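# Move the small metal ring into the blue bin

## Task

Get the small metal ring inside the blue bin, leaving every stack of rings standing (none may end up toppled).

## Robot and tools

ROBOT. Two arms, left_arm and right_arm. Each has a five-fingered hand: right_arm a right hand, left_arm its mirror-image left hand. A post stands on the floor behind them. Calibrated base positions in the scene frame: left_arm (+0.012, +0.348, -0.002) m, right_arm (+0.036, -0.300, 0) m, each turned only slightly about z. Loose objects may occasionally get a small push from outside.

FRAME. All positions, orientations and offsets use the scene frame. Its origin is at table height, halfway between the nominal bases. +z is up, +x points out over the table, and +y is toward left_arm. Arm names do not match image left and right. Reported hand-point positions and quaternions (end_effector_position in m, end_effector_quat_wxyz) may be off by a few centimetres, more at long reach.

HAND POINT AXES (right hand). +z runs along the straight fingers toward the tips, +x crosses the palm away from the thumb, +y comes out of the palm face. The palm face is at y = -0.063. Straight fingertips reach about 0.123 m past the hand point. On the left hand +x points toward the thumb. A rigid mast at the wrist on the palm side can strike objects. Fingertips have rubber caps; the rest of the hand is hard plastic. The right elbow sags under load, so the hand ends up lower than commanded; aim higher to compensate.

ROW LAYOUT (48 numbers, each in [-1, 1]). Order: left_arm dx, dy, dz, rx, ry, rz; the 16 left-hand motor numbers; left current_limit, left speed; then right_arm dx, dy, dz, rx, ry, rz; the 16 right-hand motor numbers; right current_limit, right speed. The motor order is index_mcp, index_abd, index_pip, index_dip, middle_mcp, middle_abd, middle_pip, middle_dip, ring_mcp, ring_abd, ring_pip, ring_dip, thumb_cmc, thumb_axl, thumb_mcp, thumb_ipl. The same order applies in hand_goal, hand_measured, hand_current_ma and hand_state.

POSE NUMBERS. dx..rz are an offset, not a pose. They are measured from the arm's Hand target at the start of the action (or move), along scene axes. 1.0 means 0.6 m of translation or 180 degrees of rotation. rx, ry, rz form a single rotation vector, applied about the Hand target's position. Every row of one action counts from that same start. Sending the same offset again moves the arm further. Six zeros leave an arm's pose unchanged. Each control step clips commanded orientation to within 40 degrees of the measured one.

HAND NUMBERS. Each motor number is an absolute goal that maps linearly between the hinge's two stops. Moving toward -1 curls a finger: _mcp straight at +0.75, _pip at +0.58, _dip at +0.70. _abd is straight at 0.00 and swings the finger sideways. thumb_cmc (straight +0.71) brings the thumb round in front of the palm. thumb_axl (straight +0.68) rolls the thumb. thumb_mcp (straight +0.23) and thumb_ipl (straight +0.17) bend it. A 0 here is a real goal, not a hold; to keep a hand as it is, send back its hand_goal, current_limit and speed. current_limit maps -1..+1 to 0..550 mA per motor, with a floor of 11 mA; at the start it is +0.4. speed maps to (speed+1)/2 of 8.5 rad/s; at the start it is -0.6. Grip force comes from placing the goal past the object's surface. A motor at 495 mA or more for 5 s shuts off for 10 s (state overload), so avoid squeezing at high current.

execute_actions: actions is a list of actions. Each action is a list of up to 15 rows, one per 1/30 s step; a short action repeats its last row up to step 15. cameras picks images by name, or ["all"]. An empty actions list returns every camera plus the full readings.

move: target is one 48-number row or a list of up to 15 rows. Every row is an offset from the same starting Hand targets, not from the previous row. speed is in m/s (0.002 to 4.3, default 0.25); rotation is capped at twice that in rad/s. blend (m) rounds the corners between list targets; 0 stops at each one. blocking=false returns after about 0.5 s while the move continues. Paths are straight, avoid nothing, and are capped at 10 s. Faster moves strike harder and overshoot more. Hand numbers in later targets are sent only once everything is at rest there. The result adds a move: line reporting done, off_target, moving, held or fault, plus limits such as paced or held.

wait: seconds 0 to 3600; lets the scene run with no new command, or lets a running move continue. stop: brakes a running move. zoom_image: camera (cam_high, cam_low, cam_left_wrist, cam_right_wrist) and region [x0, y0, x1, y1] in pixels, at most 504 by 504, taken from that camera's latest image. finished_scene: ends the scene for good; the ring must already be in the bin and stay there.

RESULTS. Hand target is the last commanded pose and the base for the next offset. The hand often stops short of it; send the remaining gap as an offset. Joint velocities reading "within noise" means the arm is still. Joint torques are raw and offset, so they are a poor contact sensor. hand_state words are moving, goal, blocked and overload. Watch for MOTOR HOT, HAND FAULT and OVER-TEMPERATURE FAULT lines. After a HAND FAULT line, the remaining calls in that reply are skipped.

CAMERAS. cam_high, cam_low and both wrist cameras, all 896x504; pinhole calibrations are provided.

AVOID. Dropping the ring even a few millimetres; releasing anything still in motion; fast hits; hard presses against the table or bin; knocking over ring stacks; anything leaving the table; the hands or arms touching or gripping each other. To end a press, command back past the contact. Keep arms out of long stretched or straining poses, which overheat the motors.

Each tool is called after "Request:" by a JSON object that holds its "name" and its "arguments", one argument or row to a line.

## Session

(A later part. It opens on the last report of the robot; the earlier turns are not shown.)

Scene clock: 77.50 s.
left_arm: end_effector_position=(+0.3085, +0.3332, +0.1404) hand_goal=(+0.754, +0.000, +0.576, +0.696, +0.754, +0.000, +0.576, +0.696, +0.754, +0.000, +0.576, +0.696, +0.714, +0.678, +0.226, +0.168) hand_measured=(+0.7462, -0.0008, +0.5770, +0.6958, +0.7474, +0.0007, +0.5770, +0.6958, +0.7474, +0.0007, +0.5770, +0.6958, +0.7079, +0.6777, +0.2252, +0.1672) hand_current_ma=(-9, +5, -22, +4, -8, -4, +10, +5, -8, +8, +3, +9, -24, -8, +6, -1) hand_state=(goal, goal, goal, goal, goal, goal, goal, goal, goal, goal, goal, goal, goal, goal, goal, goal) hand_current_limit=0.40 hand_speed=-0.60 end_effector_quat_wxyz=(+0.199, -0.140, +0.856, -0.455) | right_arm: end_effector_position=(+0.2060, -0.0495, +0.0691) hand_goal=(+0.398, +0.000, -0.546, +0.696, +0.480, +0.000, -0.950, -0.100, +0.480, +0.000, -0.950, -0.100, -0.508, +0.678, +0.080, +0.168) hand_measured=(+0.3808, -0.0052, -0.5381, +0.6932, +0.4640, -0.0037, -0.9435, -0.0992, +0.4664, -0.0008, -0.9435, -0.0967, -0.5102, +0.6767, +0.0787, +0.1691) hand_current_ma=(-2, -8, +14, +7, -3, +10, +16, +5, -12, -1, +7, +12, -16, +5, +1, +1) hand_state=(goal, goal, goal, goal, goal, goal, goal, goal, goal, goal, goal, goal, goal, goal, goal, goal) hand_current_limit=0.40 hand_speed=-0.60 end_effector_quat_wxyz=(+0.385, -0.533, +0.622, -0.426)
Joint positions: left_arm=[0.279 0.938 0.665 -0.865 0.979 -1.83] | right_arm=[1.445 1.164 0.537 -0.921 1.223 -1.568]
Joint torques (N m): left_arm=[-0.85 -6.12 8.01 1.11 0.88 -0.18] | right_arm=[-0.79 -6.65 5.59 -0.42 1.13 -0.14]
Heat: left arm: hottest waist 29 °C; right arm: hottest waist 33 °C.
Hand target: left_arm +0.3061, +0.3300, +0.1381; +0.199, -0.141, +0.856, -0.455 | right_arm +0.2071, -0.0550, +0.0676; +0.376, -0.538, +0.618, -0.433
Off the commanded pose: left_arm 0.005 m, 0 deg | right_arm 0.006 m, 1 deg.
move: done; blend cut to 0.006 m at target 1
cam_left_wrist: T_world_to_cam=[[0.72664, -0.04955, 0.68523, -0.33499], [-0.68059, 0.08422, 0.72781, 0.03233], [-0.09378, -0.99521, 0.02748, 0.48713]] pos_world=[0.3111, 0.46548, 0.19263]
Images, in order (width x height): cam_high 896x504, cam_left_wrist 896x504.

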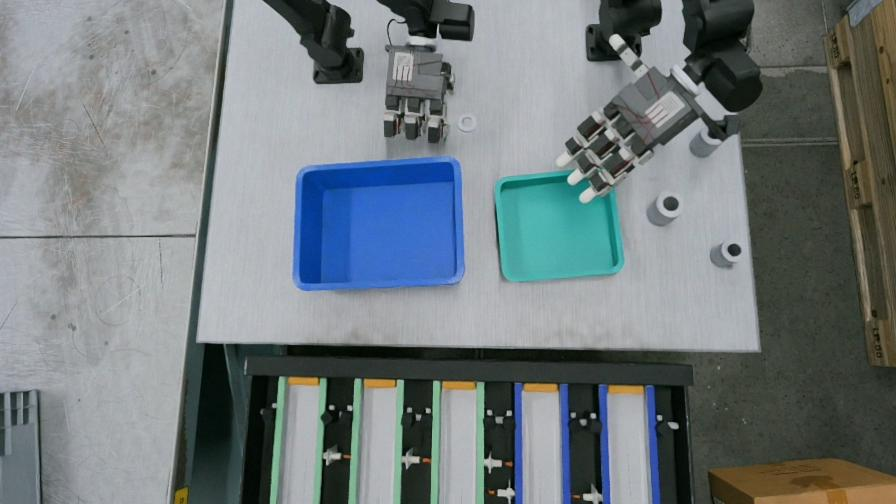

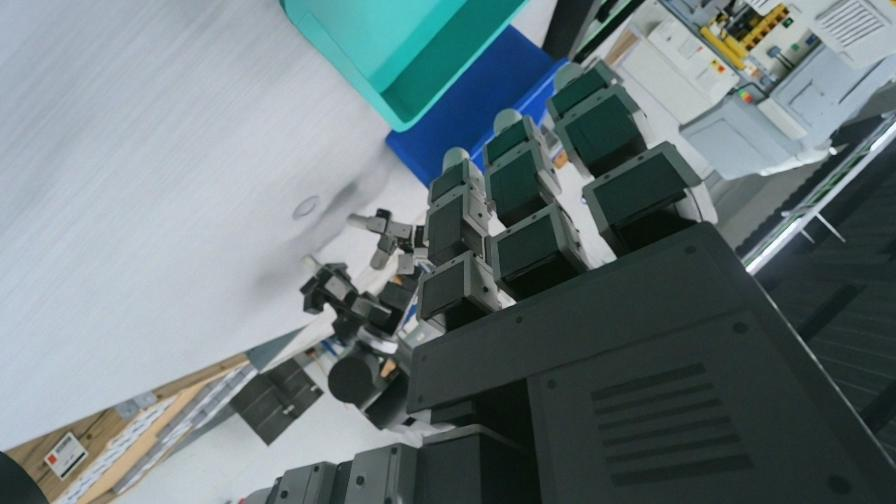

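Request:
{"name": "move", "arguments": {
  "target": [
    [0,0,0,0,0,0, 0.754,0,0.576,0.696,0.754,0,0.576,0.696,0.754,0,0.576,0.696,0.714,0.678,0.226,0.168,0.4,-0.6, 0.0357,0.0867,-0.0243,0,0,0, 0.342,0,-0.533,0.696,0.205,0,-0.95,-0.1,0.205,0,-0.95,-0.1,-0.509,0.678,0.08,0.168,0.4,-0.6]
  ],
  "speed": 0.15,
  "cameras": ["cam_left_wrist","cam_high"]
}}

Request:
{"name": "zoom_image", "arguments": {
  "camera": "cam_high",
  "region": [420, 80, 500, 150]
}}

Request:
{"name": "zoom_image", "arguments": {
  "camera": "cam_left_wrist",
  "region": [240, 150, 400, 290]
}}

Scene clock: 79.20 s.
left_arm: end_effector_position=(+0.3085, +0.3332, +0.1404) hand_goal=(+0.754, +0.000, +0.576, +0.696, +0.754, +0.000, +0.576, +0.696, +0.754, +0.000, +0.576, +0.696, +0.714, +0.678, +0.226, +0.168) hand_measured=(+0.7462, -0.0008, +0.5770, +0.6958, +0.7474, -0.0008, +0.5770, +0.6958, +0.7474, +0.0007, +0.5770, +0.6958, +0.7092, +0.6767, +0.2252, +0.1672) hand_current_ma=(+1, +17, +2, +5, -17, +3, +18, +13, -2, +9, -3, +8, -16, +1, -7, -8) hand_state=(goal, goal, goal, goal, goal, goal, goal, goal, goal, goal, goal, goal, goal, goal, goal, goal) hand_current_limit=0.40 hand_speed=-0.60 end_effector_quat_wxyz=(+0.199, -0.140, +0.856, -0.455) | right_arm: end_effector_position=(+0.2226, -0.0147, +0.0462) hand_goal=(+0.342, +0.000, -0.532, +0.696, +0.206, +0.000, -0.950, -0.100, +0.206, +0.000, -0.950, -0.100, -0.508, +0.678, +0.080, +0.168) hand_measured=(+0.3338, -0.0037, -0.5329, +0.6932, +0.1987, -0.0037, -0.9435, -0.0980, +0.1999, -0.0023, -0.9435, -0.0967, -0.5102, +0.6756, +0.0777, +0.1700) hand_current_ma=(+5, +3, +1, +0, +4, +6, +9, +10, +4, +3, -4, -3, +17, -3, +12, +1) hand_state=(goal, goal, goal, goal, goal, goal, goal, goal, goal, goal, goal, goal, goal, goal, goal, goal) hand_current_limit=0.40 hand_speed=-0.60 end_effector_quat_wxyz=(+0.371, -0.544, +0.611, -0.439)
Joint positions: left_arm=[0.279 0.938 0.665 -0.865 0.979 -1.83] | right_arm=[1.404 1.331 0.597 -0.741 1.223 -1.698]
Joint torques (N m): left_arm=[-1.14 -6.24 7.91 1.16 0.87 -0.2] | right_arm=[-1.61 -8 7.38 0.92 1.01 -0.27]
Heat: left arm: hottest waist 29 °C; right arm: hottest waist 33 °C.
Hand target: left_arm +0.3061, +0.3300, +0.1381; +0.199, -0.141, +0.856, -0.455 | right_arm +0.2284, -0.0029, +0.0530; +0.377, -0.538, +0.618, -0.432
Off the commanded pose: left_arm 0.005 m, 0 deg | right_arm 0.015 m, 1 deg.
move: off_target (right_arm)
cam_left_wrist: T_world_to_cam=[[0.72664, -0.04955, 0.68523, -0.33499], [-0.68059, 0.08422, 0.72781, 0.03233], [-0.09378, -0.99521, 0.02748, 0.48713]] pos_world=[0.3111, 0.46548, 0.19263]
Images, in order (width x height): cam_high 896x504, cam_left_wrist 896x504.

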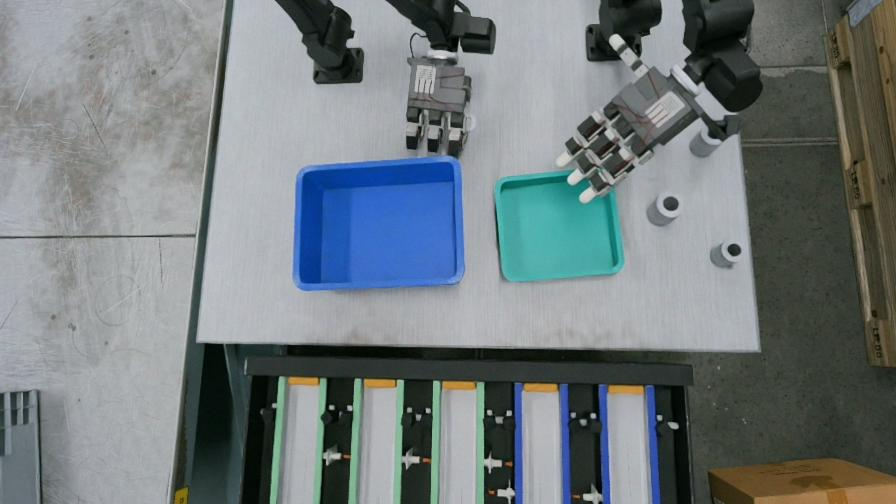

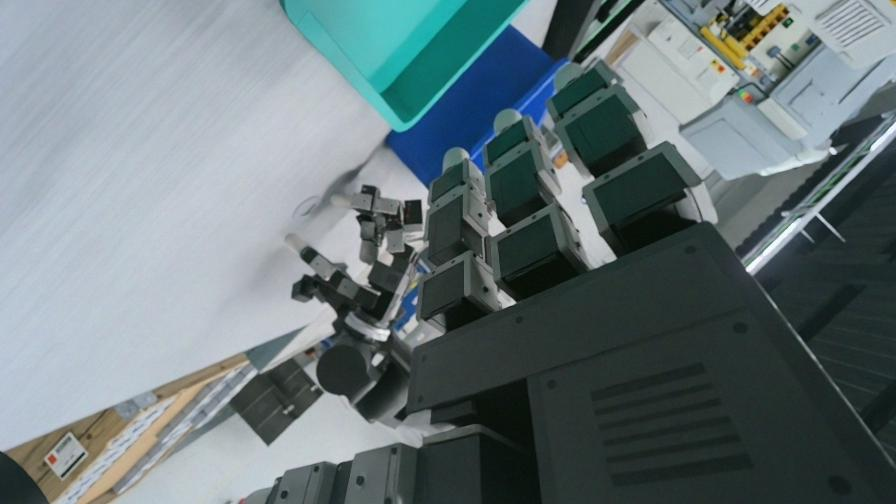

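Scaled by 6.300 from the camera's image (finer frame: 1280x720).

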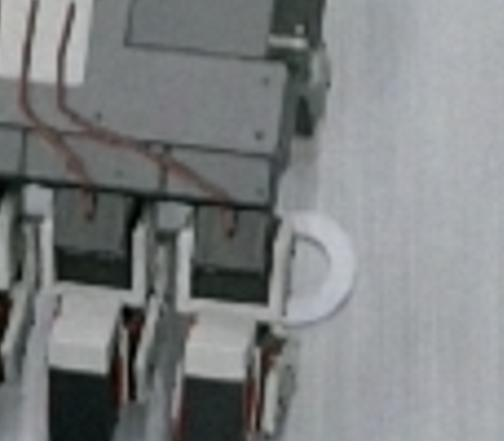

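Scaled by 3.150 from the camera's image (finer frame: 1280x720).

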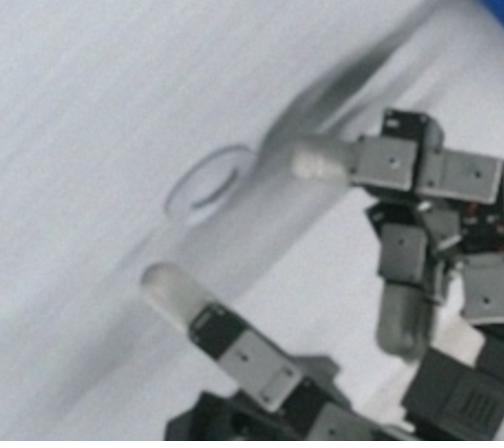

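Request:
{"name": "move", "arguments": {
  "target": [
    [0,0,0,0,0,0, 0.754,0,0.576,0.696,0.754,0,0.576,0.696,0.754,0,0.576,0.696,0.714,0.678,0.226,0.168,0.4,-0.6, 0.006,0.010,-0.009,0,0,0, 0.342,0,-0.533,0.696,0.205,0,-0.95,-0.1,0.205,0,-0.95,-0.1,-0.509,0.678,0.08,0.168,0.4,-0.6]
  ],
  "speed": 0.1,
  "cameras": ["cam_left_wrist","cam_high"]
}}

Request:
{"name": "zoom_image", "arguments": {
  "camera": "cam_high",
  "region": [420, 80, 500, 150]
}}

Request:
{"name": "zoom_image", "arguments": {
  "camera": "cam_left_wrist",
  "region": [240, 150, 400, 290]
}}

Scene clock: 80.33 s.
left_arm: end_effector_position=(+0.3085, +0.3332, +0.1404) hand_goal=(+0.754, +0.000, +0.576, +0.696, +0.754, +0.000, +0.576, +0.696, +0.754, +0.000, +0.576, +0.696, +0.714, +0.678, +0.226, +0.168) hand_measured=(+0.7462, -0.0008, +0.5770, +0.6958, +0.7474, -0.0008, +0.5770, +0.6958, +0.7474, +0.0007, +0.5770, +0.6958, +0.7079, +0.6777, +0.2252, +0.1681) hand_current_ma=(+17, +13, +1, -4, -4, +1, +9, +19, +17, +18, +6, +0, -13, +7, -5, -3) hand_state=(goal, goal, goal, goal, goal, goal, goal, goal, goal, goal, goal, goal, goal, goal, goal, goal) hand_current_limit=0.40 hand_speed=-0.60 end_effector_quat_wxyz=(+0.199, -0.140, +0.856, -0.455) | right_arm: end_effector_position=(+0.2258, -0.0110, +0.0412) hand_goal=(+0.342, +0.000, -0.532, +0.696, +0.206, +0.000, -0.950, -0.100, +0.206, +0.000, -0.950, -0.100, -0.508, +0.678, +0.080, +0.168) hand_measured=(+0.3338, -0.0052, -0.5317, +0.6920, +0.1987, -0.0052, -0.9435, -0.0980, +0.1987, -0.0008, -0.9435, -0.0980, -0.5090, +0.6756, +0.0787, +0.1691) hand_current_ma=(-9, -1, +15, -1, +3, +6, -9, +7, +4, +0, +16, +2, -8, +0, +3, -3) hand_state=(goal, goal, goal, goal, goal, goal, goal, goal, goal, goal, goal, goal, goal, goal, goal, goal) hand_current_limit=0.40 hand_speed=-0.60 end_effector_quat_wxyz=(+0.371, -0.544, +0.612, -0.438)
Joint positions: left_arm=[0.279 0.938 0.665 -0.865 0.979 -1.83] | right_arm=[1.395 1.35 0.597 -0.699 1.221 -1.722]
Joint torques (N m): left_arm=[-1.03 -6.83 7.94 1.2 0.86 -0.16] | right_arm=[-1.26 -8 7.65 1.02 1.05 -0.27]
Heat: left arm: hottest waist 29 °C; right arm: hottest waist 33 °C.
Hand target: left_arm +0.3061, +0.3300, +0.1381; +0.199, -0.141, +0.856, -0.455 | right_arm +0.2321, +0.0030, +0.0476; +0.376, -0.538, +0.618, -0.433
Off the commanded pose: left_arm 0.005 m, 0 deg | right_arm 0.017 m, 1 deg.
move: off_target (right_arm)
cam_left_wrist: T_world_to_cam=[[0.72664, -0.04955, 0.68523, -0.33499], [-0.68059, 0.08422, 0.72781, 0.03233], [-0.09378, -0.99521, 0.02748, 0.48713]] pos_world=[0.3111, 0.46548, 0.19263]
Images, in order (width x height): cam_high 896x504, cam_left_wrist 896x504.

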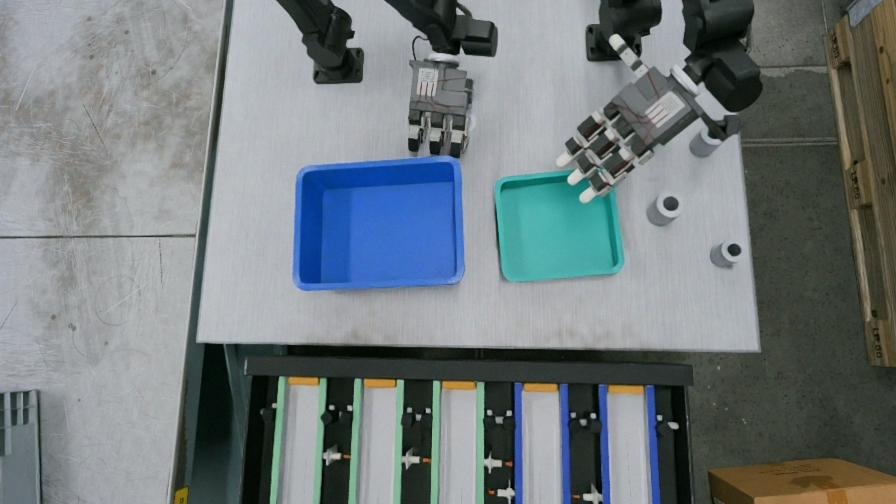

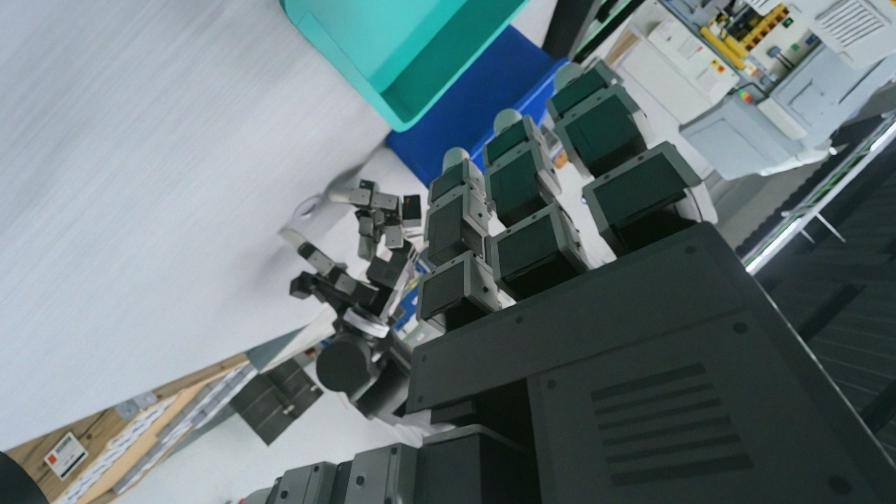

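Scaled by 6.300 from the camera's image (finer frame: 1280x720).

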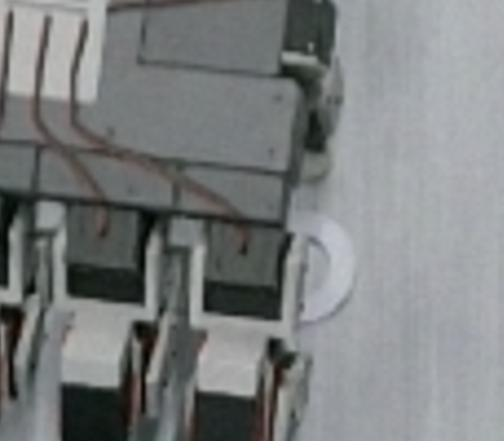

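Scaled by 3.150 from the camera's image (finer frame: 1280x720).

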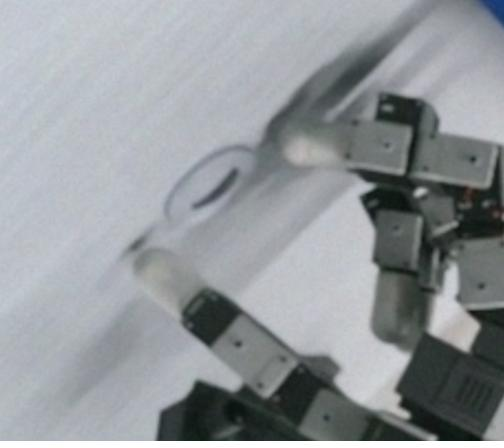

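Request:
{"name": "move", "arguments": {
  "target": [
    [0,0,0,0,0,0, 0.754,0,0.576,0.696,0.754,0,0.576,0.696,0.754,0,0.576,0.696,0.714,0.678,0.226,0.168,0.4,-0.6, 0,-0.003,-0.014,0,0,0, 0.342,0,-0.533,0.696,0.205,0,-0.95,-0.1,0.205,0,-0.95,-0.1,-0.509,0.678,0.08,0.168,0.4,-0.6]
  ],
  "speed": 0.1,
  "cameras": ["cam_left_wrist"]
}}

Request:
{"name": "zoom_image", "arguments": {
  "camera": "cam_left_wrist",
  "region": [240, 150, 400, 290]
}}

Scene clock: 80.97 s.
left_arm: end_effector_position=(+0.3085, +0.3332, +0.1404) hand_goal=(+0.754, +0.000, +0.576, +0.696, +0.754, +0.000, +0.576, +0.696, +0.754, +0.000, +0.576, +0.696, +0.714, +0.678, +0.226, +0.168) hand_measured=(+0.7462, +0.0007, +0.5770, +0.6958, +0.7486, -0.0008, +0.5770, +0.6958, +0.7462, -0.0008, +0.5770, +0.6958, +0.7079, +0.6767, +0.2252, +0.1672) hand_current_ma=(+3, -5, -18, +8, -8, +0, +21, +11, -10, +25, +15, -16, -8, +1, -2, +4) hand_state=(goal, goal, goal, goal, goal, goal, goal, goal, goal, goal, goal, goal, goal, goal, goal, goal) hand_current_limit=0.40 hand_speed=-0.60 end_effector_quat_wxyz=(+0.199, -0.140, +0.856, -0.455) | right_arm: end_effector_position=(+0.2269, -0.0056, +0.0377) hand_goal=(+0.342, +0.000, -0.532, +0.696, +0.206, +0.000, -0.950, -0.100, +0.206, +0.000, -0.950, -0.100, -0.508, +0.678, +0.080, +0.168) hand_measured=(+0.3326, -0.0052, -0.5317, +0.6932, +0.1987, -0.0037, -0.9435, -0.0980, +0.2011, -0.0023, -0.9435, -0.0967, -0.5102, +0.6746, +0.0777, +0.1700) hand_current_ma=(+12, +11, -1, -3, -8, -3, +3, -7, -4, +5, +1, -6, +0, +7, +5, +8) hand_state=(goal, goal, goal, goal, goal, goal, goal, goal, goal, goal, goal, goal, goal, goal, goal, goal) hand_current_limit=0.40 hand_speed=-0.60 end_effector_quat_wxyz=(+0.376, -0.541, +0.614, -0.434)
Joint positions: left_arm=[0.279 0.938 0.665 -0.865 0.979 -1.83] | right_arm=[1.394 1.365 0.597 -0.664 1.22 -1.726]
Joint torques (N m): left_arm=[-0.62 -6.42 8.05 1.02 0.88 -0.21] | right_arm=[-1.32 -8.23 6.58 1.17 1.04 -0.13]
Heat: left arm: hottest waist 29 °C; right arm: hottest waist 33 °C.
Hand target: left_arm +0.3061, +0.3300, +0.1381; +0.199, -0.141, +0.856, -0.455 | right_arm +0.2321, +0.0012, +0.0392; +0.376, -0.538, +0.618, -0.433
Off the commanded pose: left_arm 0.005 m, 0 deg | right_arm 0.009 m, 1 deg.
move: done
cam_left_wrist: T_world_to_cam=[[0.72664, -0.04955, 0.68523, -0.33499], [-0.68059, 0.08422, 0.72781, 0.03233], [-0.09378, -0.99521, 0.02748, 0.48713]] pos_world=[0.3111, 0.46548, 0.19263]

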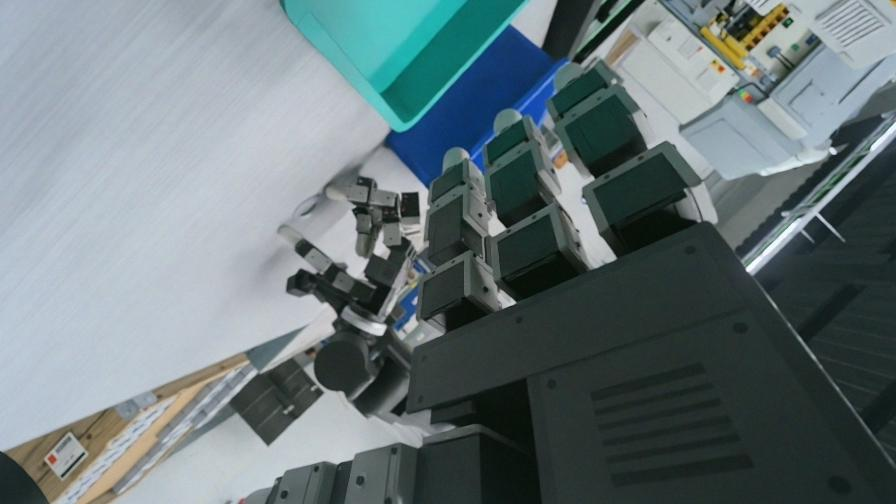

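Scaled by 3.150 from the camera's image (finer frame: 1280x720).

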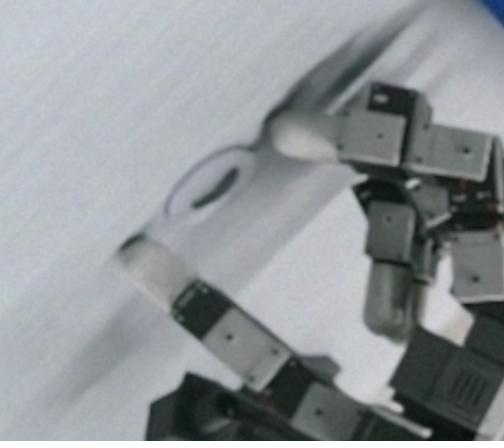

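Request:
{"name": "move", "arguments": {
  "target": [
    [0,0,0,0,0,0, 0.754,0,0.576,0.696,0.754,0,0.576,0.696,0.754,0,0.576,0.696,0.714,0.678,0.226,0.168,0.4,-0.6, -0.003,-0.013,-0.004,0,0,0, 0.342,0,-0.533,0.696,0.205,0,-0.95,-0.1,0.205,0,-0.95,-0.1,-0.509,0.678,0.08,0.168,0.4,-0.6]
  ],
  "speed": 0.1,
  "cameras": ["cam_left_wrist","cam_high"]
}}

Request:
{"name": "zoom_image", "arguments": {
  "camera": "cam_left_wrist",
  "region": [240, 150, 400, 290]
}}

Request:
{"name": "zoom_image", "arguments": {
  "camera": "cam_high",
  "region": [420, 80, 500, 150]
}}

Scene clock: 81.70 s.
left_arm: end_effector_position=(+0.3085, +0.3332, +0.1404) hand_goal=(+0.754, +0.000, +0.576, +0.696, +0.754, +0.000, +0.576, +0.696, +0.754, +0.000, +0.576, +0.696, +0.714, +0.678, +0.226, +0.168) hand_measured=(+0.7462, +0.0007, +0.5770, +0.6958, +0.7474, -0.0008, +0.5770, +0.6958, +0.7462, +0.0007, +0.5770, +0.6958, +0.7079, +0.6777, +0.2252, +0.1681) hand_current_ma=(+1, +6, -16, +1, -1, +8, +6, -1, -6, +4, +3, +8, -19, +2, +0, -11) hand_state=(goal, goal, goal, goal, goal, goal, goal, goal, goal, goal, goal, goal, goal, goal, goal, goal) hand_current_limit=0.40 hand_speed=-0.60 end_effector_quat_wxyz=(+0.199, -0.140, +0.856, -0.455) | right_arm: end_effector_position=(+0.2272, -0.0042, +0.0380) hand_goal=(+0.342, +0.000, -0.532, +0.696, +0.206, +0.000, -0.950, -0.100, +0.206, +0.000, -0.950, -0.100, -0.508, +0.678, +0.080, +0.168) hand_measured=(+0.3338, -0.0052, -0.5329, +0.6932, +0.1987, -0.0052, -0.9435, -0.0980, +0.1999, -0.0023, -0.9435, -0.0980, -0.5090, +0.6746, +0.0787, +0.1700) hand_current_ma=(-13, -2, +9, +11, +7, +12, +6, +19, -3, +11, +1, +13, -11, -2, +6, +6) hand_state=(goal, goal, goal, goal, goal, goal, goal, goal, goal, goal, goal, goal, goal, goal, goal, goal) hand_current_limit=0.40 hand_speed=-0.60 end_effector_quat_wxyz=(+0.378, -0.540, +0.615, -0.432)
Joint positions: left_arm=[0.279 0.938 0.665 -0.865 0.979 -1.83] | right_arm=[1.394 1.365 0.597 -0.657 1.22 -1.727]
Joint torques (N m): left_arm=[-0.97 -6.12 7.97 1.18 0.85 -0.18] | right_arm=[-1.14 -9.76 5.12 1.14 1.01 -0.19]
Heat: left arm: hottest waist 29 °C; right arm: hottest waist 33 °C.
Hand target: left_arm +0.3061, +0.3300, +0.1381; +0.199, -0.141, +0.856, -0.455 | right_arm +0.2303, -0.0066, +0.0368; +0.376, -0.538, +0.618, -0.433
Off the commanded pose: left_arm 0.005 m, 0 deg | right_arm 0.004 m, 0 deg.
move: done
cam_left_wrist: T_world_to_cam=[[0.72664, -0.04955, 0.68523, -0.33499], [-0.68059, 0.08422, 0.72781, 0.03233], [-0.09378, -0.99521, 0.02748, 0.48713]] pos_world=[0.3111, 0.46548, 0.19263]
Images, in order (width x height): cam_high 896x504, cam_left_wrist 896x504.

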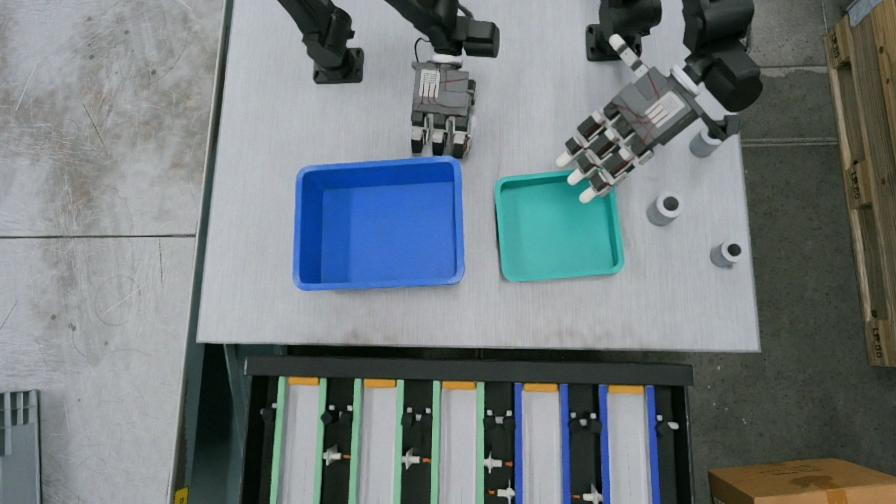

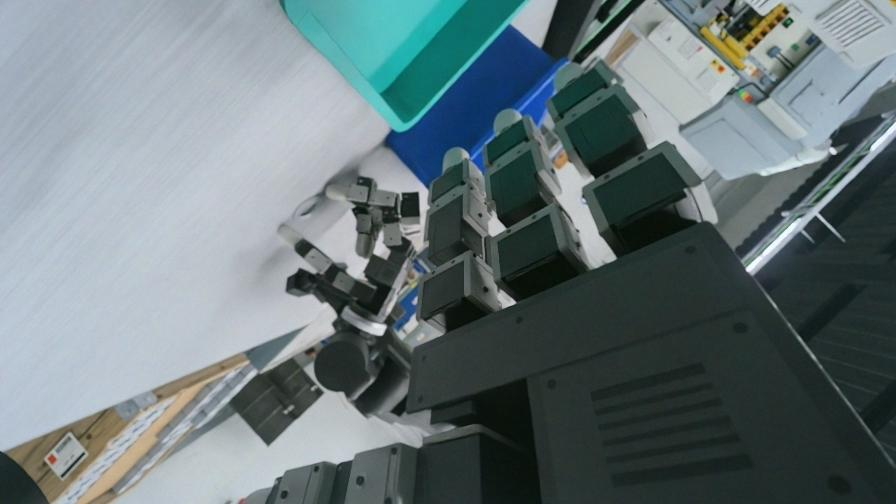

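Scaled by 3.150 from the camera's image (finer frame: 1280x720).

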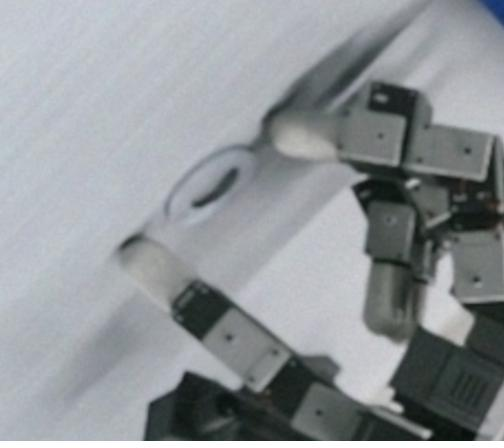

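Scaled by 6.300 from the camera's image (finer frame: 1280x720).

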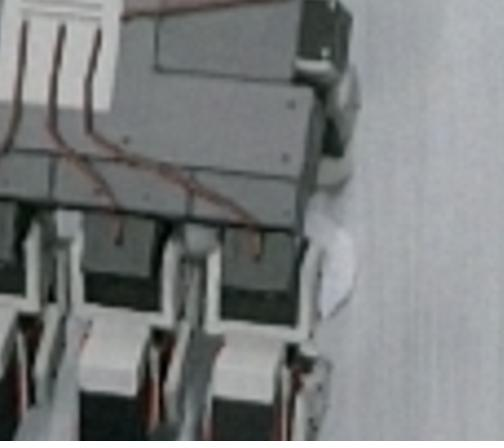

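Request:
{"name": "move", "arguments": {
  "target": [
    [0,0,0,0,0,0, 0.754,0,0.576,0.696,0.754,0,0.576,0.696,0.754,0,0.576,0.696,0.714,0.678,0.226,0.168,0.4,-0.6, -0.002,-0.012,0.006,0,0,0, 0.342,0,-0.533,0.696,0.205,0,-0.95,-0.1,0.205,0,-0.95,-0.1,-0.509,0.678,0.08,0.168,0.4,-0.6]
  ],
  "speed": 0.1,
  "cameras": []
}}

Scene clock: 82.33 s.
left_arm: end_effector_position=(+0.3085, +0.3332, +0.1404) hand_goal=(+0.754, +0.000, +0.576, +0.696, +0.754, +0.000, +0.576, +0.696, +0.754, +0.000, +0.576, +0.696, +0.714, +0.678, +0.226, +0.168) hand_measured=(+0.7462, +0.0007, +0.5770, +0.6971, +0.7474, -0.0008, +0.5770, +0.6958, +0.7462, +0.0007, +0.5770, +0.6958, +0.7092, +0.6767, +0.2252, +0.1672) hand_current_ma=(+12, -1, +3, +3, -15, +3, +2, +9, -8, +6, +2, -5, -21, +2, -4, -10) hand_state=(goal, goal, goal, goal, goal, goal, goal, goal, goal, goal, goal, goal, goal, goal, goal, goal) hand_current_limit=0.40 hand_speed=-0.60 end_effector_quat_wxyz=(+0.199, -0.140, +0.856, -0.455) | right_arm: end_effector_position=(+0.2265, -0.0088, +0.0404) hand_goal=(+0.342, +0.000, -0.532, +0.696, +0.206, +0.000, -0.950, -0.100, +0.206, +0.000, -0.950, -0.100, -0.508, +0.678, +0.080, +0.168) hand_measured=(+0.3338, -0.0052, -0.5329, +0.6932, +0.1987, -0.0037, -0.9423, -0.0980, +0.1999, -0.0023, -0.9435, -0.0980, -0.5102, +0.6756, +0.0787, +0.1700) hand_current_ma=(+9, -15, -10, -2, +3, +9, +10, +4, +0, +20, -3, +1, -2, +11, +4, +3) hand_state=(goal, goal, goal, goal, goal, goal, goal, goal, goal, goal, goal, goal, goal, goal, goal, goal) hand_current_limit=0.40 hand_speed=-0.60 end_effector_quat_wxyz=(+0.381, -0.538, +0.617, -0.430)
Joint positions: left_arm=[0.279 0.938 0.665 -0.865 0.979 -1.83] | right_arm=[1.394 1.343 0.584 -0.657 1.22 -1.727]
Joint torques (N m): left_arm=[-0.97 -5.95 8.06 1.07 0.88 -0.19] | right_arm=[-1.2 -9.52 5.01 0.62 0.99 -0.2]
Heat: left arm: hottest waist 29 °C; right arm: hottest waist 33 °C.
Hand target: left_arm +0.3061, +0.3300, +0.1381; +0.199, -0.141, +0.856, -0.455 | right_arm +0.2291, -0.0138, +0.0404; +0.376, -0.538, +0.618, -0.433
Off the commanded pose: left_arm 0.005 m, 0 deg | right_arm 0.006 m, 1 deg.
move: done

Request:
{"name": "move", "arguments": {
  "target": [
    [0,0,0,0,0,0, 0.754,0,0.576,0.696,0.754,0,0.576,0.696,0.754,0,0.576,0.696,0.714,0.678,0.226,0.168,0.4,-0.6, -0.001,-0.003,-0.013,0,0,0, 0.342,0,-0.533,0.696,0.205,0,-0.95,-0.1,0.205,0,-0.95,-0.1,-0.509,0.678,0.07,0.168,0.4,-0.6]
  ],
  "speed": 0.1,
  "cameras": ["cam_left_wrist","cam_high"]
}}

Request:
{"name": "zoom_image", "arguments": {
  "camera": "cam_left_wrist",
  "region": [240, 150, 400, 290]
}}

Request:
{"name": "zoom_image", "arguments": {
  "camera": "cam_high",
  "region": [420, 80, 500, 150]
}}

Scene clock: 84.77 s.
left_arm: end_effector_position=(+0.3085, +0.3332, +0.1404) hand_goal=(+0.754, +0.000, +0.576, +0.696, +0.754, +0.000, +0.576, +0.696, +0.754, +0.000, +0.576, +0.696, +0.714, +0.678, +0.226, +0.168) hand_measured=(+0.7462, +0.0007, +0.5770, +0.6958, +0.7474, -0.0008, +0.5757, +0.6958, +0.7474, +0.0007, +0.5770, +0.6958, +0.7092, +0.6777, +0.2252, +0.1672) hand_current_ma=(+7, -8, +1, -5, -3, +8, +21, +8, +15, +10, +5, +1, -14, +6, -4, -7) hand_state=(goal, goal, goal, goal, goal, goal, goal, goal, goal, goal, goal, goal, goal, goal, goal, goal) hand_current_limit=0.40 hand_speed=-0.60 end_effector_quat_wxyz=(+0.199, -0.140, +0.856, -0.455) | right_arm: end_effector_position=(+0.2260, -0.0113, +0.0374) hand_goal=(+0.342, +0.000, -0.532, +0.696, +0.206, +0.000, -0.950, -0.100, +0.206, +0.000, -0.950, -0.100, -0.508, +0.678, +0.070, +0.168) hand_measured=(+0.3338, -0.0052, -0.5329, +0.6932, +0.1987, -0.0052, -0.9435, -0.0992, +0.1999, -0.0008, -0.9448, -0.0967, -0.5115, +0.6756, +0.0748, +0.1700) hand_current_ma=(+1, -10, +9, -6, -2, +17, -3, +3, -9, +10, -4, +11, -14, -3, +4, +14) hand_state=(goal, goal, goal, goal, goal, goal, goal, goal, goal, goal, goal, goal, goal, goal, goal, goal) hand_current_limit=0.40 hand_speed=-0.60 end_effector_quat_wxyz=(+0.382, -0.537, +0.617, -0.430)
Joint positions: left_arm=[0.279 0.938 0.665 -0.865 0.979 -1.83] | right_arm=[1.394 1.343 0.572 -0.644 1.22 -1.727]
Joint torques (N m): left_arm=[-1.08 -6.24 7.92 1.06 0.87 -0.15] | right_arm=[-1.26 -7.47 4.83 1.18 1.04 -0.16]
Heat: left arm: hottest waist 29 °C; right arm: hottest waist 33 °C.
Hand target: left_arm +0.3061, +0.3300, +0.1381; +0.199, -0.141, +0.856, -0.455 | right_arm +0.2285, -0.0155, +0.0327; +0.376, -0.538, +0.618, -0.432
Off the commanded pose: left_arm 0.005 m, 0 deg | right_arm 0.007 m, 1 deg.
move: done
cam_left_wrist: T_world_to_cam=[[0.72664, -0.04955, 0.68523, -0.33499], [-0.68059, 0.08422, 0.72781, 0.03233], [-0.09378, -0.99521, 0.02748, 0.48713]] pos_world=[0.3111, 0.46548, 0.19263]
Images, in order (width x height): cam_high 896x504, cam_left_wrist 896x504.

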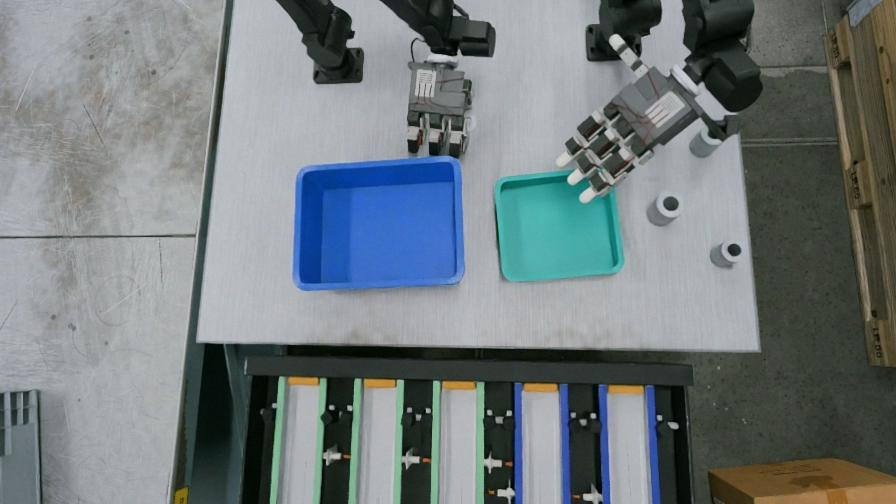

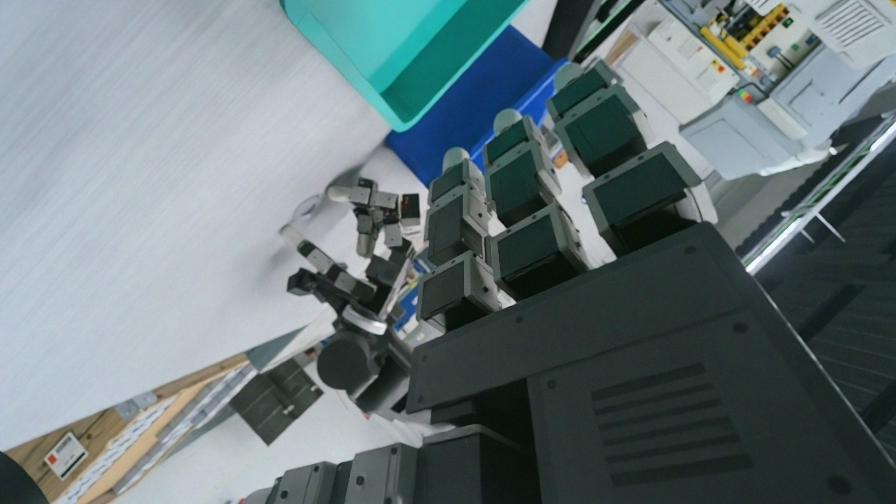

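Scaled by 3.150 from the camera's image (finer frame: 1280x720).

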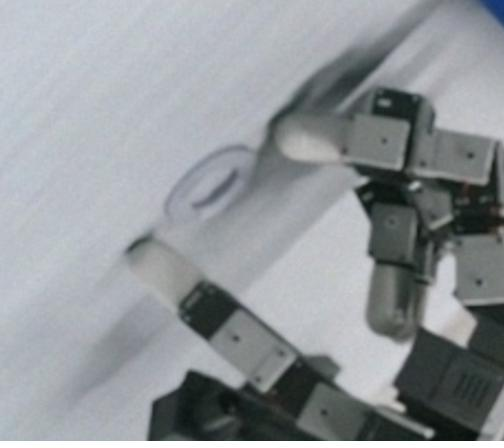

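Scaled by 6.300 from the camera's image (finer frame: 1280x720).

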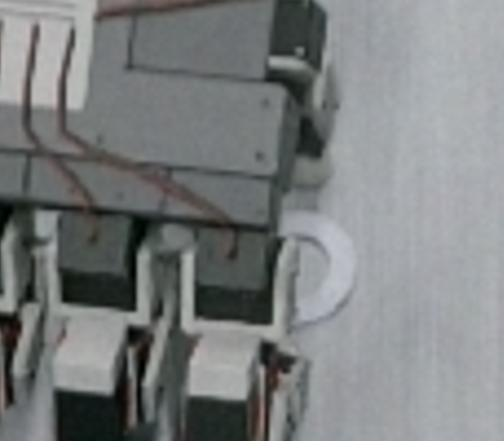

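Request:
{"name": "move", "arguments": {
  "target": [
    [0,0,0,0,0,0, 0.754,0,0.576,0.696,0.754,0,0.576,0.696,0.754,0,0.576,0.696,0.714,0.678,0.226,0.168,0.4,-0.6, 0,0.004,-0.008,0,0,0, 0.27,0,-0.505,0.696,0.205,0,-0.95,-0.1,0.205,0,-0.95,-0.1,-0.509,0.678,0.02,0.168,0.4,-0.85]
  ],
  "speed": 0.1,
  "cameras": ["cam_left_wrist"]
}}

Request:
{"name": "zoom_image", "arguments": {
  "camera": "cam_left_wrist",
  "region": [260, 170, 350, 250]
}}

Scene clock: 85.43 s.
left_arm: end_effector_position=(+0.3085, +0.3332, +0.1404) hand_goal=(+0.754, +0.000, +0.576, +0.696, +0.754, +0.000, +0.576, +0.696, +0.754, +0.000, +0.576, +0.696, +0.714, +0.678, +0.226, +0.168) hand_measured=(+0.7462, -0.0008, +0.5757, +0.6958, +0.7474, -0.0008, +0.5770, +0.6958, +0.7462, -0.0008, +0.5770, +0.6958, +0.7079, +0.6767, +0.2242, +0.1681) hand_current_ma=(+4, -3, +3, +4, -12, +2, +14, +14, -10, +11, +20, -12, -16, +6, +9, -8) hand_state=(goal, goal, goal, goal, goal, goal, goal, goal, goal, goal, goal, goal, goal, goal, goal, goal) hand_current_limit=0.40 hand_speed=-0.60 end_effector_quat_wxyz=(+0.199, -0.140, +0.856, -0.455) | right_arm: end_effector_position=(+0.2264, -0.0088, +0.0371) hand_goal=(+0.270, +0.000, -0.504, +0.696, +0.206, +0.000, -0.950, -0.100, +0.206, +0.000, -0.950, -0.100, -0.508, +0.678, +0.020, +0.168) hand_measured=(+0.2651, -0.0037, -0.5060, +0.6932, +0.1975, -0.0037, -0.9435, -0.0980, +0.1987, -0.0023, -0.9435, -0.0980, -0.5291, +0.6746, +0.0669, +0.1767) hand_current_ma=(-4, -1, +13, -5, -6, +0, +2, +14, -7, +4, +17, -3, -18, +5, +50, +18) hand_state=(goal, goal, goal, goal, goal, goal, goal, goal, goal, goal, goal, goal, blocked, goal, blocked, goal) hand_current_limit=0.40 hand_speed=-0.85 end_effector_quat_wxyz=(+0.385, -0.535, +0.619, -0.427)
Joint positions: left_arm=[0.279 0.938 0.665 -0.865 0.979 -1.83] | right_arm=[1.394 1.345 0.572 -0.631 1.22 -1.727]
Joint torques (N m): left_arm=[-1.2 -6.42 8.01 1.06 0.88 -0.18] | right_arm=[-1.38 -7.12 4.93 1.13 1.01 -0.09]
Heat: left arm: hottest waist 29 °C; right arm: hottest waist 33 °C.
Hand target: left_arm +0.3061, +0.3300, +0.1381; +0.199, -0.141, +0.856, -0.455 | right_arm +0.2285, -0.0131, +0.0278; +0.376, -0.537, +0.618, -0.432
Off the commanded pose: left_arm 0.005 m, 0 deg | right_arm 0.010 m, 1 deg.
move: done
cam_left_wrist: T_world_to_cam=[[0.72664, -0.04955, 0.68523, -0.33499], [-0.68059, 0.08422, 0.72781, 0.03233], [-0.09378, -0.99521, 0.02748, 0.48713]] pos_world=[0.3111, 0.46548, 0.19263]

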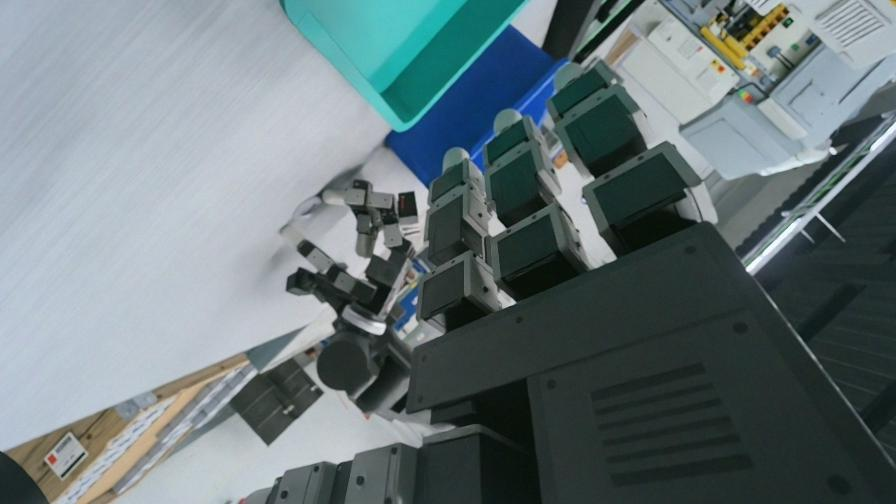

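Scaled by 5.600 from the camera's image (finer frame: 1280x720).

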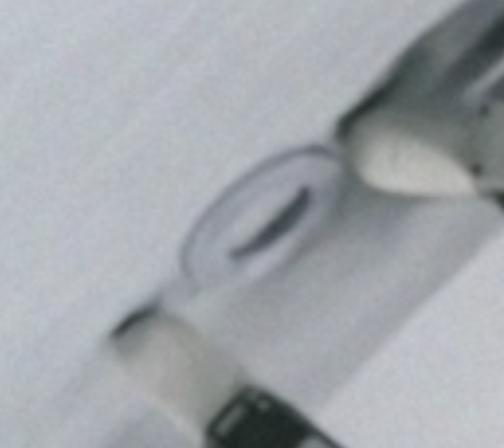

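Request:
{"name": "move", "arguments": {
  "target": [
    [0,0,0,0,0,0, 0.754,0,0.576,0.696,0.754,0,0.576,0.696,0.754,0,0.576,0.696,0.714,0.678,0.226,0.168,0.4,-0.6, 0,0,0.004,0,0,0, 0.22,0,-0.49,0.696,0.205,0,-0.95,-0.1,0.205,0,-0.95,-0.1,-0.509,0.678,-0.04,0.168,0.4,-0.85]
  ],
  "speed": 0.1,
  "cameras": ["cam_left_wrist"]
}}

Request:
{"name": "zoom_image", "arguments": {
  "camera": "cam_left_wrist",
  "region": [260, 170, 350, 250]
}}

Scene clock: 86.10 s.
left_arm: end_effector_position=(+0.3085, +0.3332, +0.1404) hand_goal=(+0.754, +0.000, +0.576, +0.696, +0.754, +0.000, +0.576, +0.696, +0.754, +0.000, +0.576, +0.696, +0.714, +0.678, +0.226, +0.168) hand_measured=(+0.7462, +0.0007, +0.5770, +0.6958, +0.7474, +0.0007, +0.5757, +0.6958, +0.7474, -0.0008, +0.5770, +0.6971, +0.7079, +0.6777, +0.2252, +0.1672) hand_current_ma=(+4, +1, -13, +2, -21, -3, +10, +14, +11, +17, +0, +18, -11, -7, -9, -5) hand_state=(goal, goal, goal, goal, goal, goal, goal, goal, goal, goal, goal, goal, goal, goal, goal, goal) hand_current_limit=0.40 hand_speed=-0.60 end_effector_quat_wxyz=(+0.199, -0.140, +0.856, -0.455) | right_arm: end_effector_position=(+0.2263, -0.0088, +0.0370) hand_goal=(+0.220, +0.000, -0.490, +0.696, +0.206, +0.000, -0.950, -0.100, +0.206, +0.000, -0.950, -0.100, -0.508, +0.678, -0.040, +0.168) hand_measured=(+0.2168, -0.0052, -0.4919, +0.6932, +0.1987, -0.0052, -0.9435, -0.0992, +0.1987, -0.0023, -0.9435, -0.0980, -0.5278, +0.6746, +0.0490, +0.1872) hand_current_ma=(-5, -9, +5, +12, -7, +9, -2, +6, +0, +12, +24, +2, -16, +13, +130, +25) hand_state=(goal, goal, goal, goal, goal, goal, goal, goal, goal, goal, goal, goal, blocked, goal, blocked, goal) hand_current_limit=0.40 hand_speed=-0.85 end_effector_quat_wxyz=(+0.385, -0.535, +0.619, -0.427)
Joint positions: left_arm=[0.279 0.938 0.665 -0.865 0.979 -1.83] | right_arm=[1.394 1.345 0.572 -0.631 1.219 -1.727]
Joint torques (N m): left_arm=[-0.67 -6.65 7.97 1.22 0.88 -0.18] | right_arm=[-1.26 -7.3 5.19 0.72 1.09 -0.15]
Heat: left arm: hottest waist 29 °C; right arm: hottest waist 33 °C.
Hand target: left_arm +0.3061, +0.3300, +0.1381; +0.199, -0.141, +0.856, -0.455 | right_arm +0.2285, -0.0131, +0.0302; +0.376, -0.537, +0.618, -0.432
Off the commanded pose: left_arm 0.005 m, 0 deg | right_arm 0.008 m, 1 deg.
move: done
cam_left_wrist: T_world_to_cam=[[0.72664, -0.04955, 0.68523, -0.33499], [-0.68059, 0.08422, 0.72781, 0.03233], [-0.09378, -0.99521, 0.02748, 0.48713]] pos_world=[0.3111, 0.46548, 0.19263]

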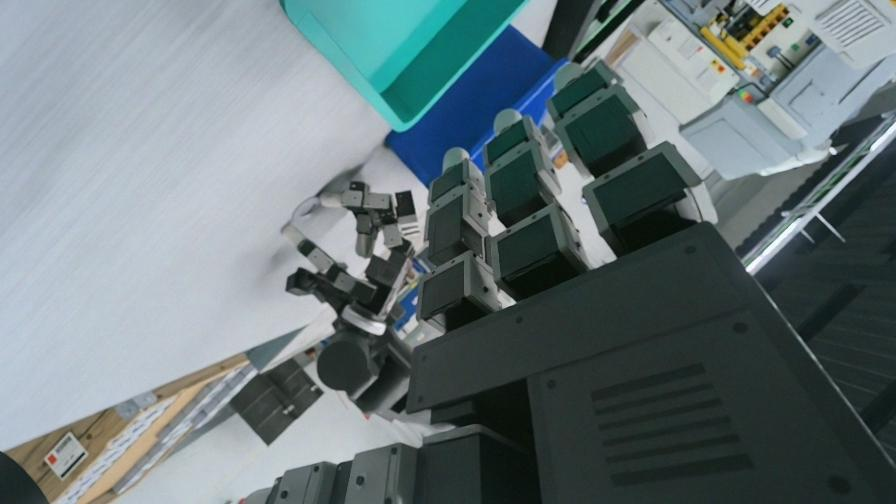

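Scaled by 5.600 from the camera's image (finer frame: 1280x720).

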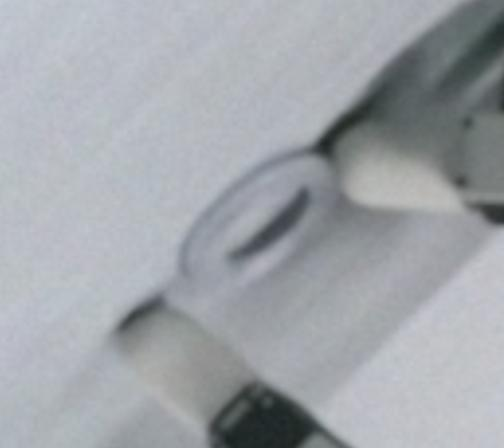

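Request:
{"name": "move", "arguments": {
  "target": [
    [0,0,0,0,0,0, 0.754,0,0.576,0.696,0.754,0,0.576,0.696,0.754,0,0.576,0.696,0.714,0.678,0.226,0.168,0.4,-0.6, 0,0,0.009,0,0,0, 0.2,0,-0.49,0.696,0.205,0,-0.95,-0.1,0.205,0,-0.95,-0.1,-0.509,0.678,-0.04,0.168,0.4,-0.85]
  ],
  "speed": 0.1,
  "cameras": ["cam_left_wrist"]
}}

Request:
{"name": "zoom_image", "arguments": {
  "camera": "cam_left_wrist",
  "region": [260, 170, 350, 250]
}}

Scene clock: 86.77 s.
left_arm: end_effector_position=(+0.3085, +0.3332, +0.1404) hand_goal=(+0.754, +0.000, +0.576, +0.696, +0.754, +0.000, +0.576, +0.696, +0.754, +0.000, +0.576, +0.696, +0.714, +0.678, +0.226, +0.168) hand_measured=(+0.7462, +0.0007, +0.5770, +0.6958, +0.7474, +0.0007, +0.5757, +0.6958, +0.7462, +0.0007, +0.5770, +0.6958, +0.7092, +0.6777, +0.2252, +0.1681) hand_current_ma=(+1, +15, -7, +15, -22, +5, -9, +11, -2, +9, -3, -1, -22, +12, -3, -5) hand_state=(goal, goal, goal, goal, goal, goal, goal, goal, goal, goal, goal, goal, goal, goal, goal, goal) hand_current_limit=0.40 hand_speed=-0.60 end_effector_quat_wxyz=(+0.199, -0.140, +0.856, -0.455) | right_arm: end_effector_position=(+0.2263, -0.0088, +0.0370) hand_goal=(+0.200, +0.000, -0.490, +0.696, +0.206, +0.000, -0.950, -0.100, +0.206, +0.000, -0.950, -0.100, -0.508, +0.678, -0.040, +0.168) hand_measured=(+0.2011, -0.0052, -0.4919, +0.6932, +0.1975, -0.0052, -0.9435, -0.0980, +0.1999, -0.0008, -0.9448, -0.0967, -0.5291, +0.6746, +0.0490, +0.1872) hand_current_ma=(+3, +2, -9, -8, -3, +1, +3, +21, -9, +10, +5, -7, -21, -12, +126, +15) hand_state=(goal, goal, goal, goal, goal, goal, goal, goal, goal, goal, goal, goal, blocked, goal, blocked, goal) hand_current_limit=0.40 hand_speed=-0.85 end_effector_quat_wxyz=(+0.385, -0.535, +0.619, -0.427)
Joint positions: left_arm=[0.279 0.938 0.665 -0.865 0.979 -1.83] | right_arm=[1.394 1.345 0.572 -0.631 1.219 -1.727]
Joint torques (N m): left_arm=[-0.67 -6.18 7.83 1.1 0.88 -0.14] | right_arm=[-0.91 -8.53 5.57 -0.1 1.08 -0.13]
Heat: left arm: hottest waist 29 °C; right arm: hottest waist 33 °C.
Hand target: left_arm +0.3061, +0.3300, +0.1381; +0.199, -0.141, +0.856, -0.455 | right_arm +0.2285, -0.0131, +0.0356; +0.376, -0.537, +0.618, -0.432
Off the commanded pose: left_arm 0.005 m, 0 deg | right_arm 0.005 m, 1 deg.
move: done
cam_left_wrist: T_world_to_cam=[[0.72664, -0.04955, 0.68523, -0.33499], [-0.68059, 0.08422, 0.72781, 0.03233], [-0.09378, -0.99521, 0.02748, 0.48713]] pos_world=[0.3111, 0.46548, 0.19263]

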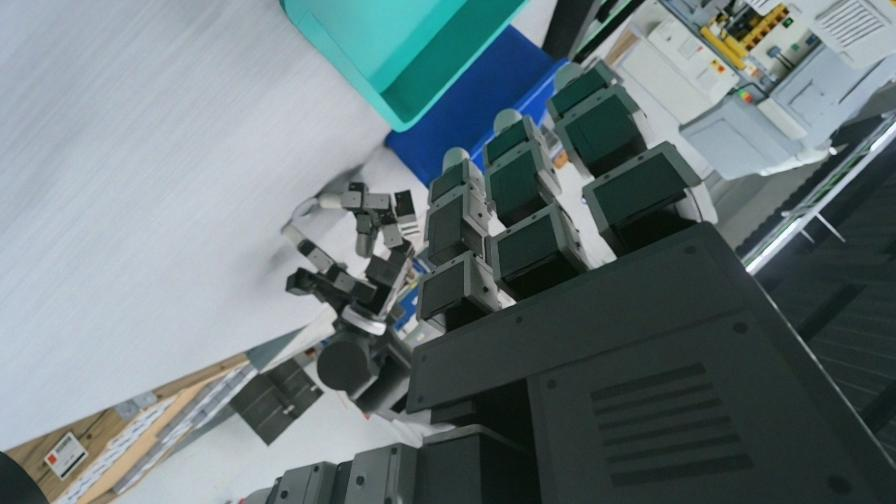

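Scaled by 5.600 from the camera's image (finer frame: 1280x720).

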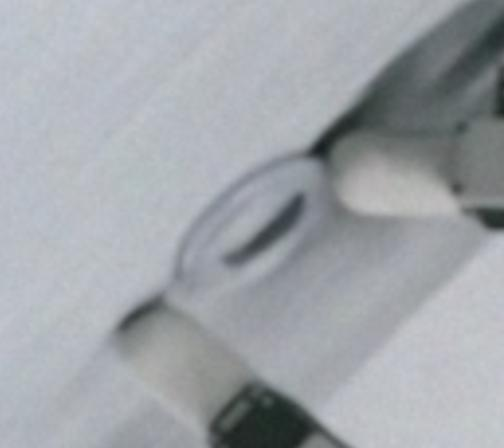

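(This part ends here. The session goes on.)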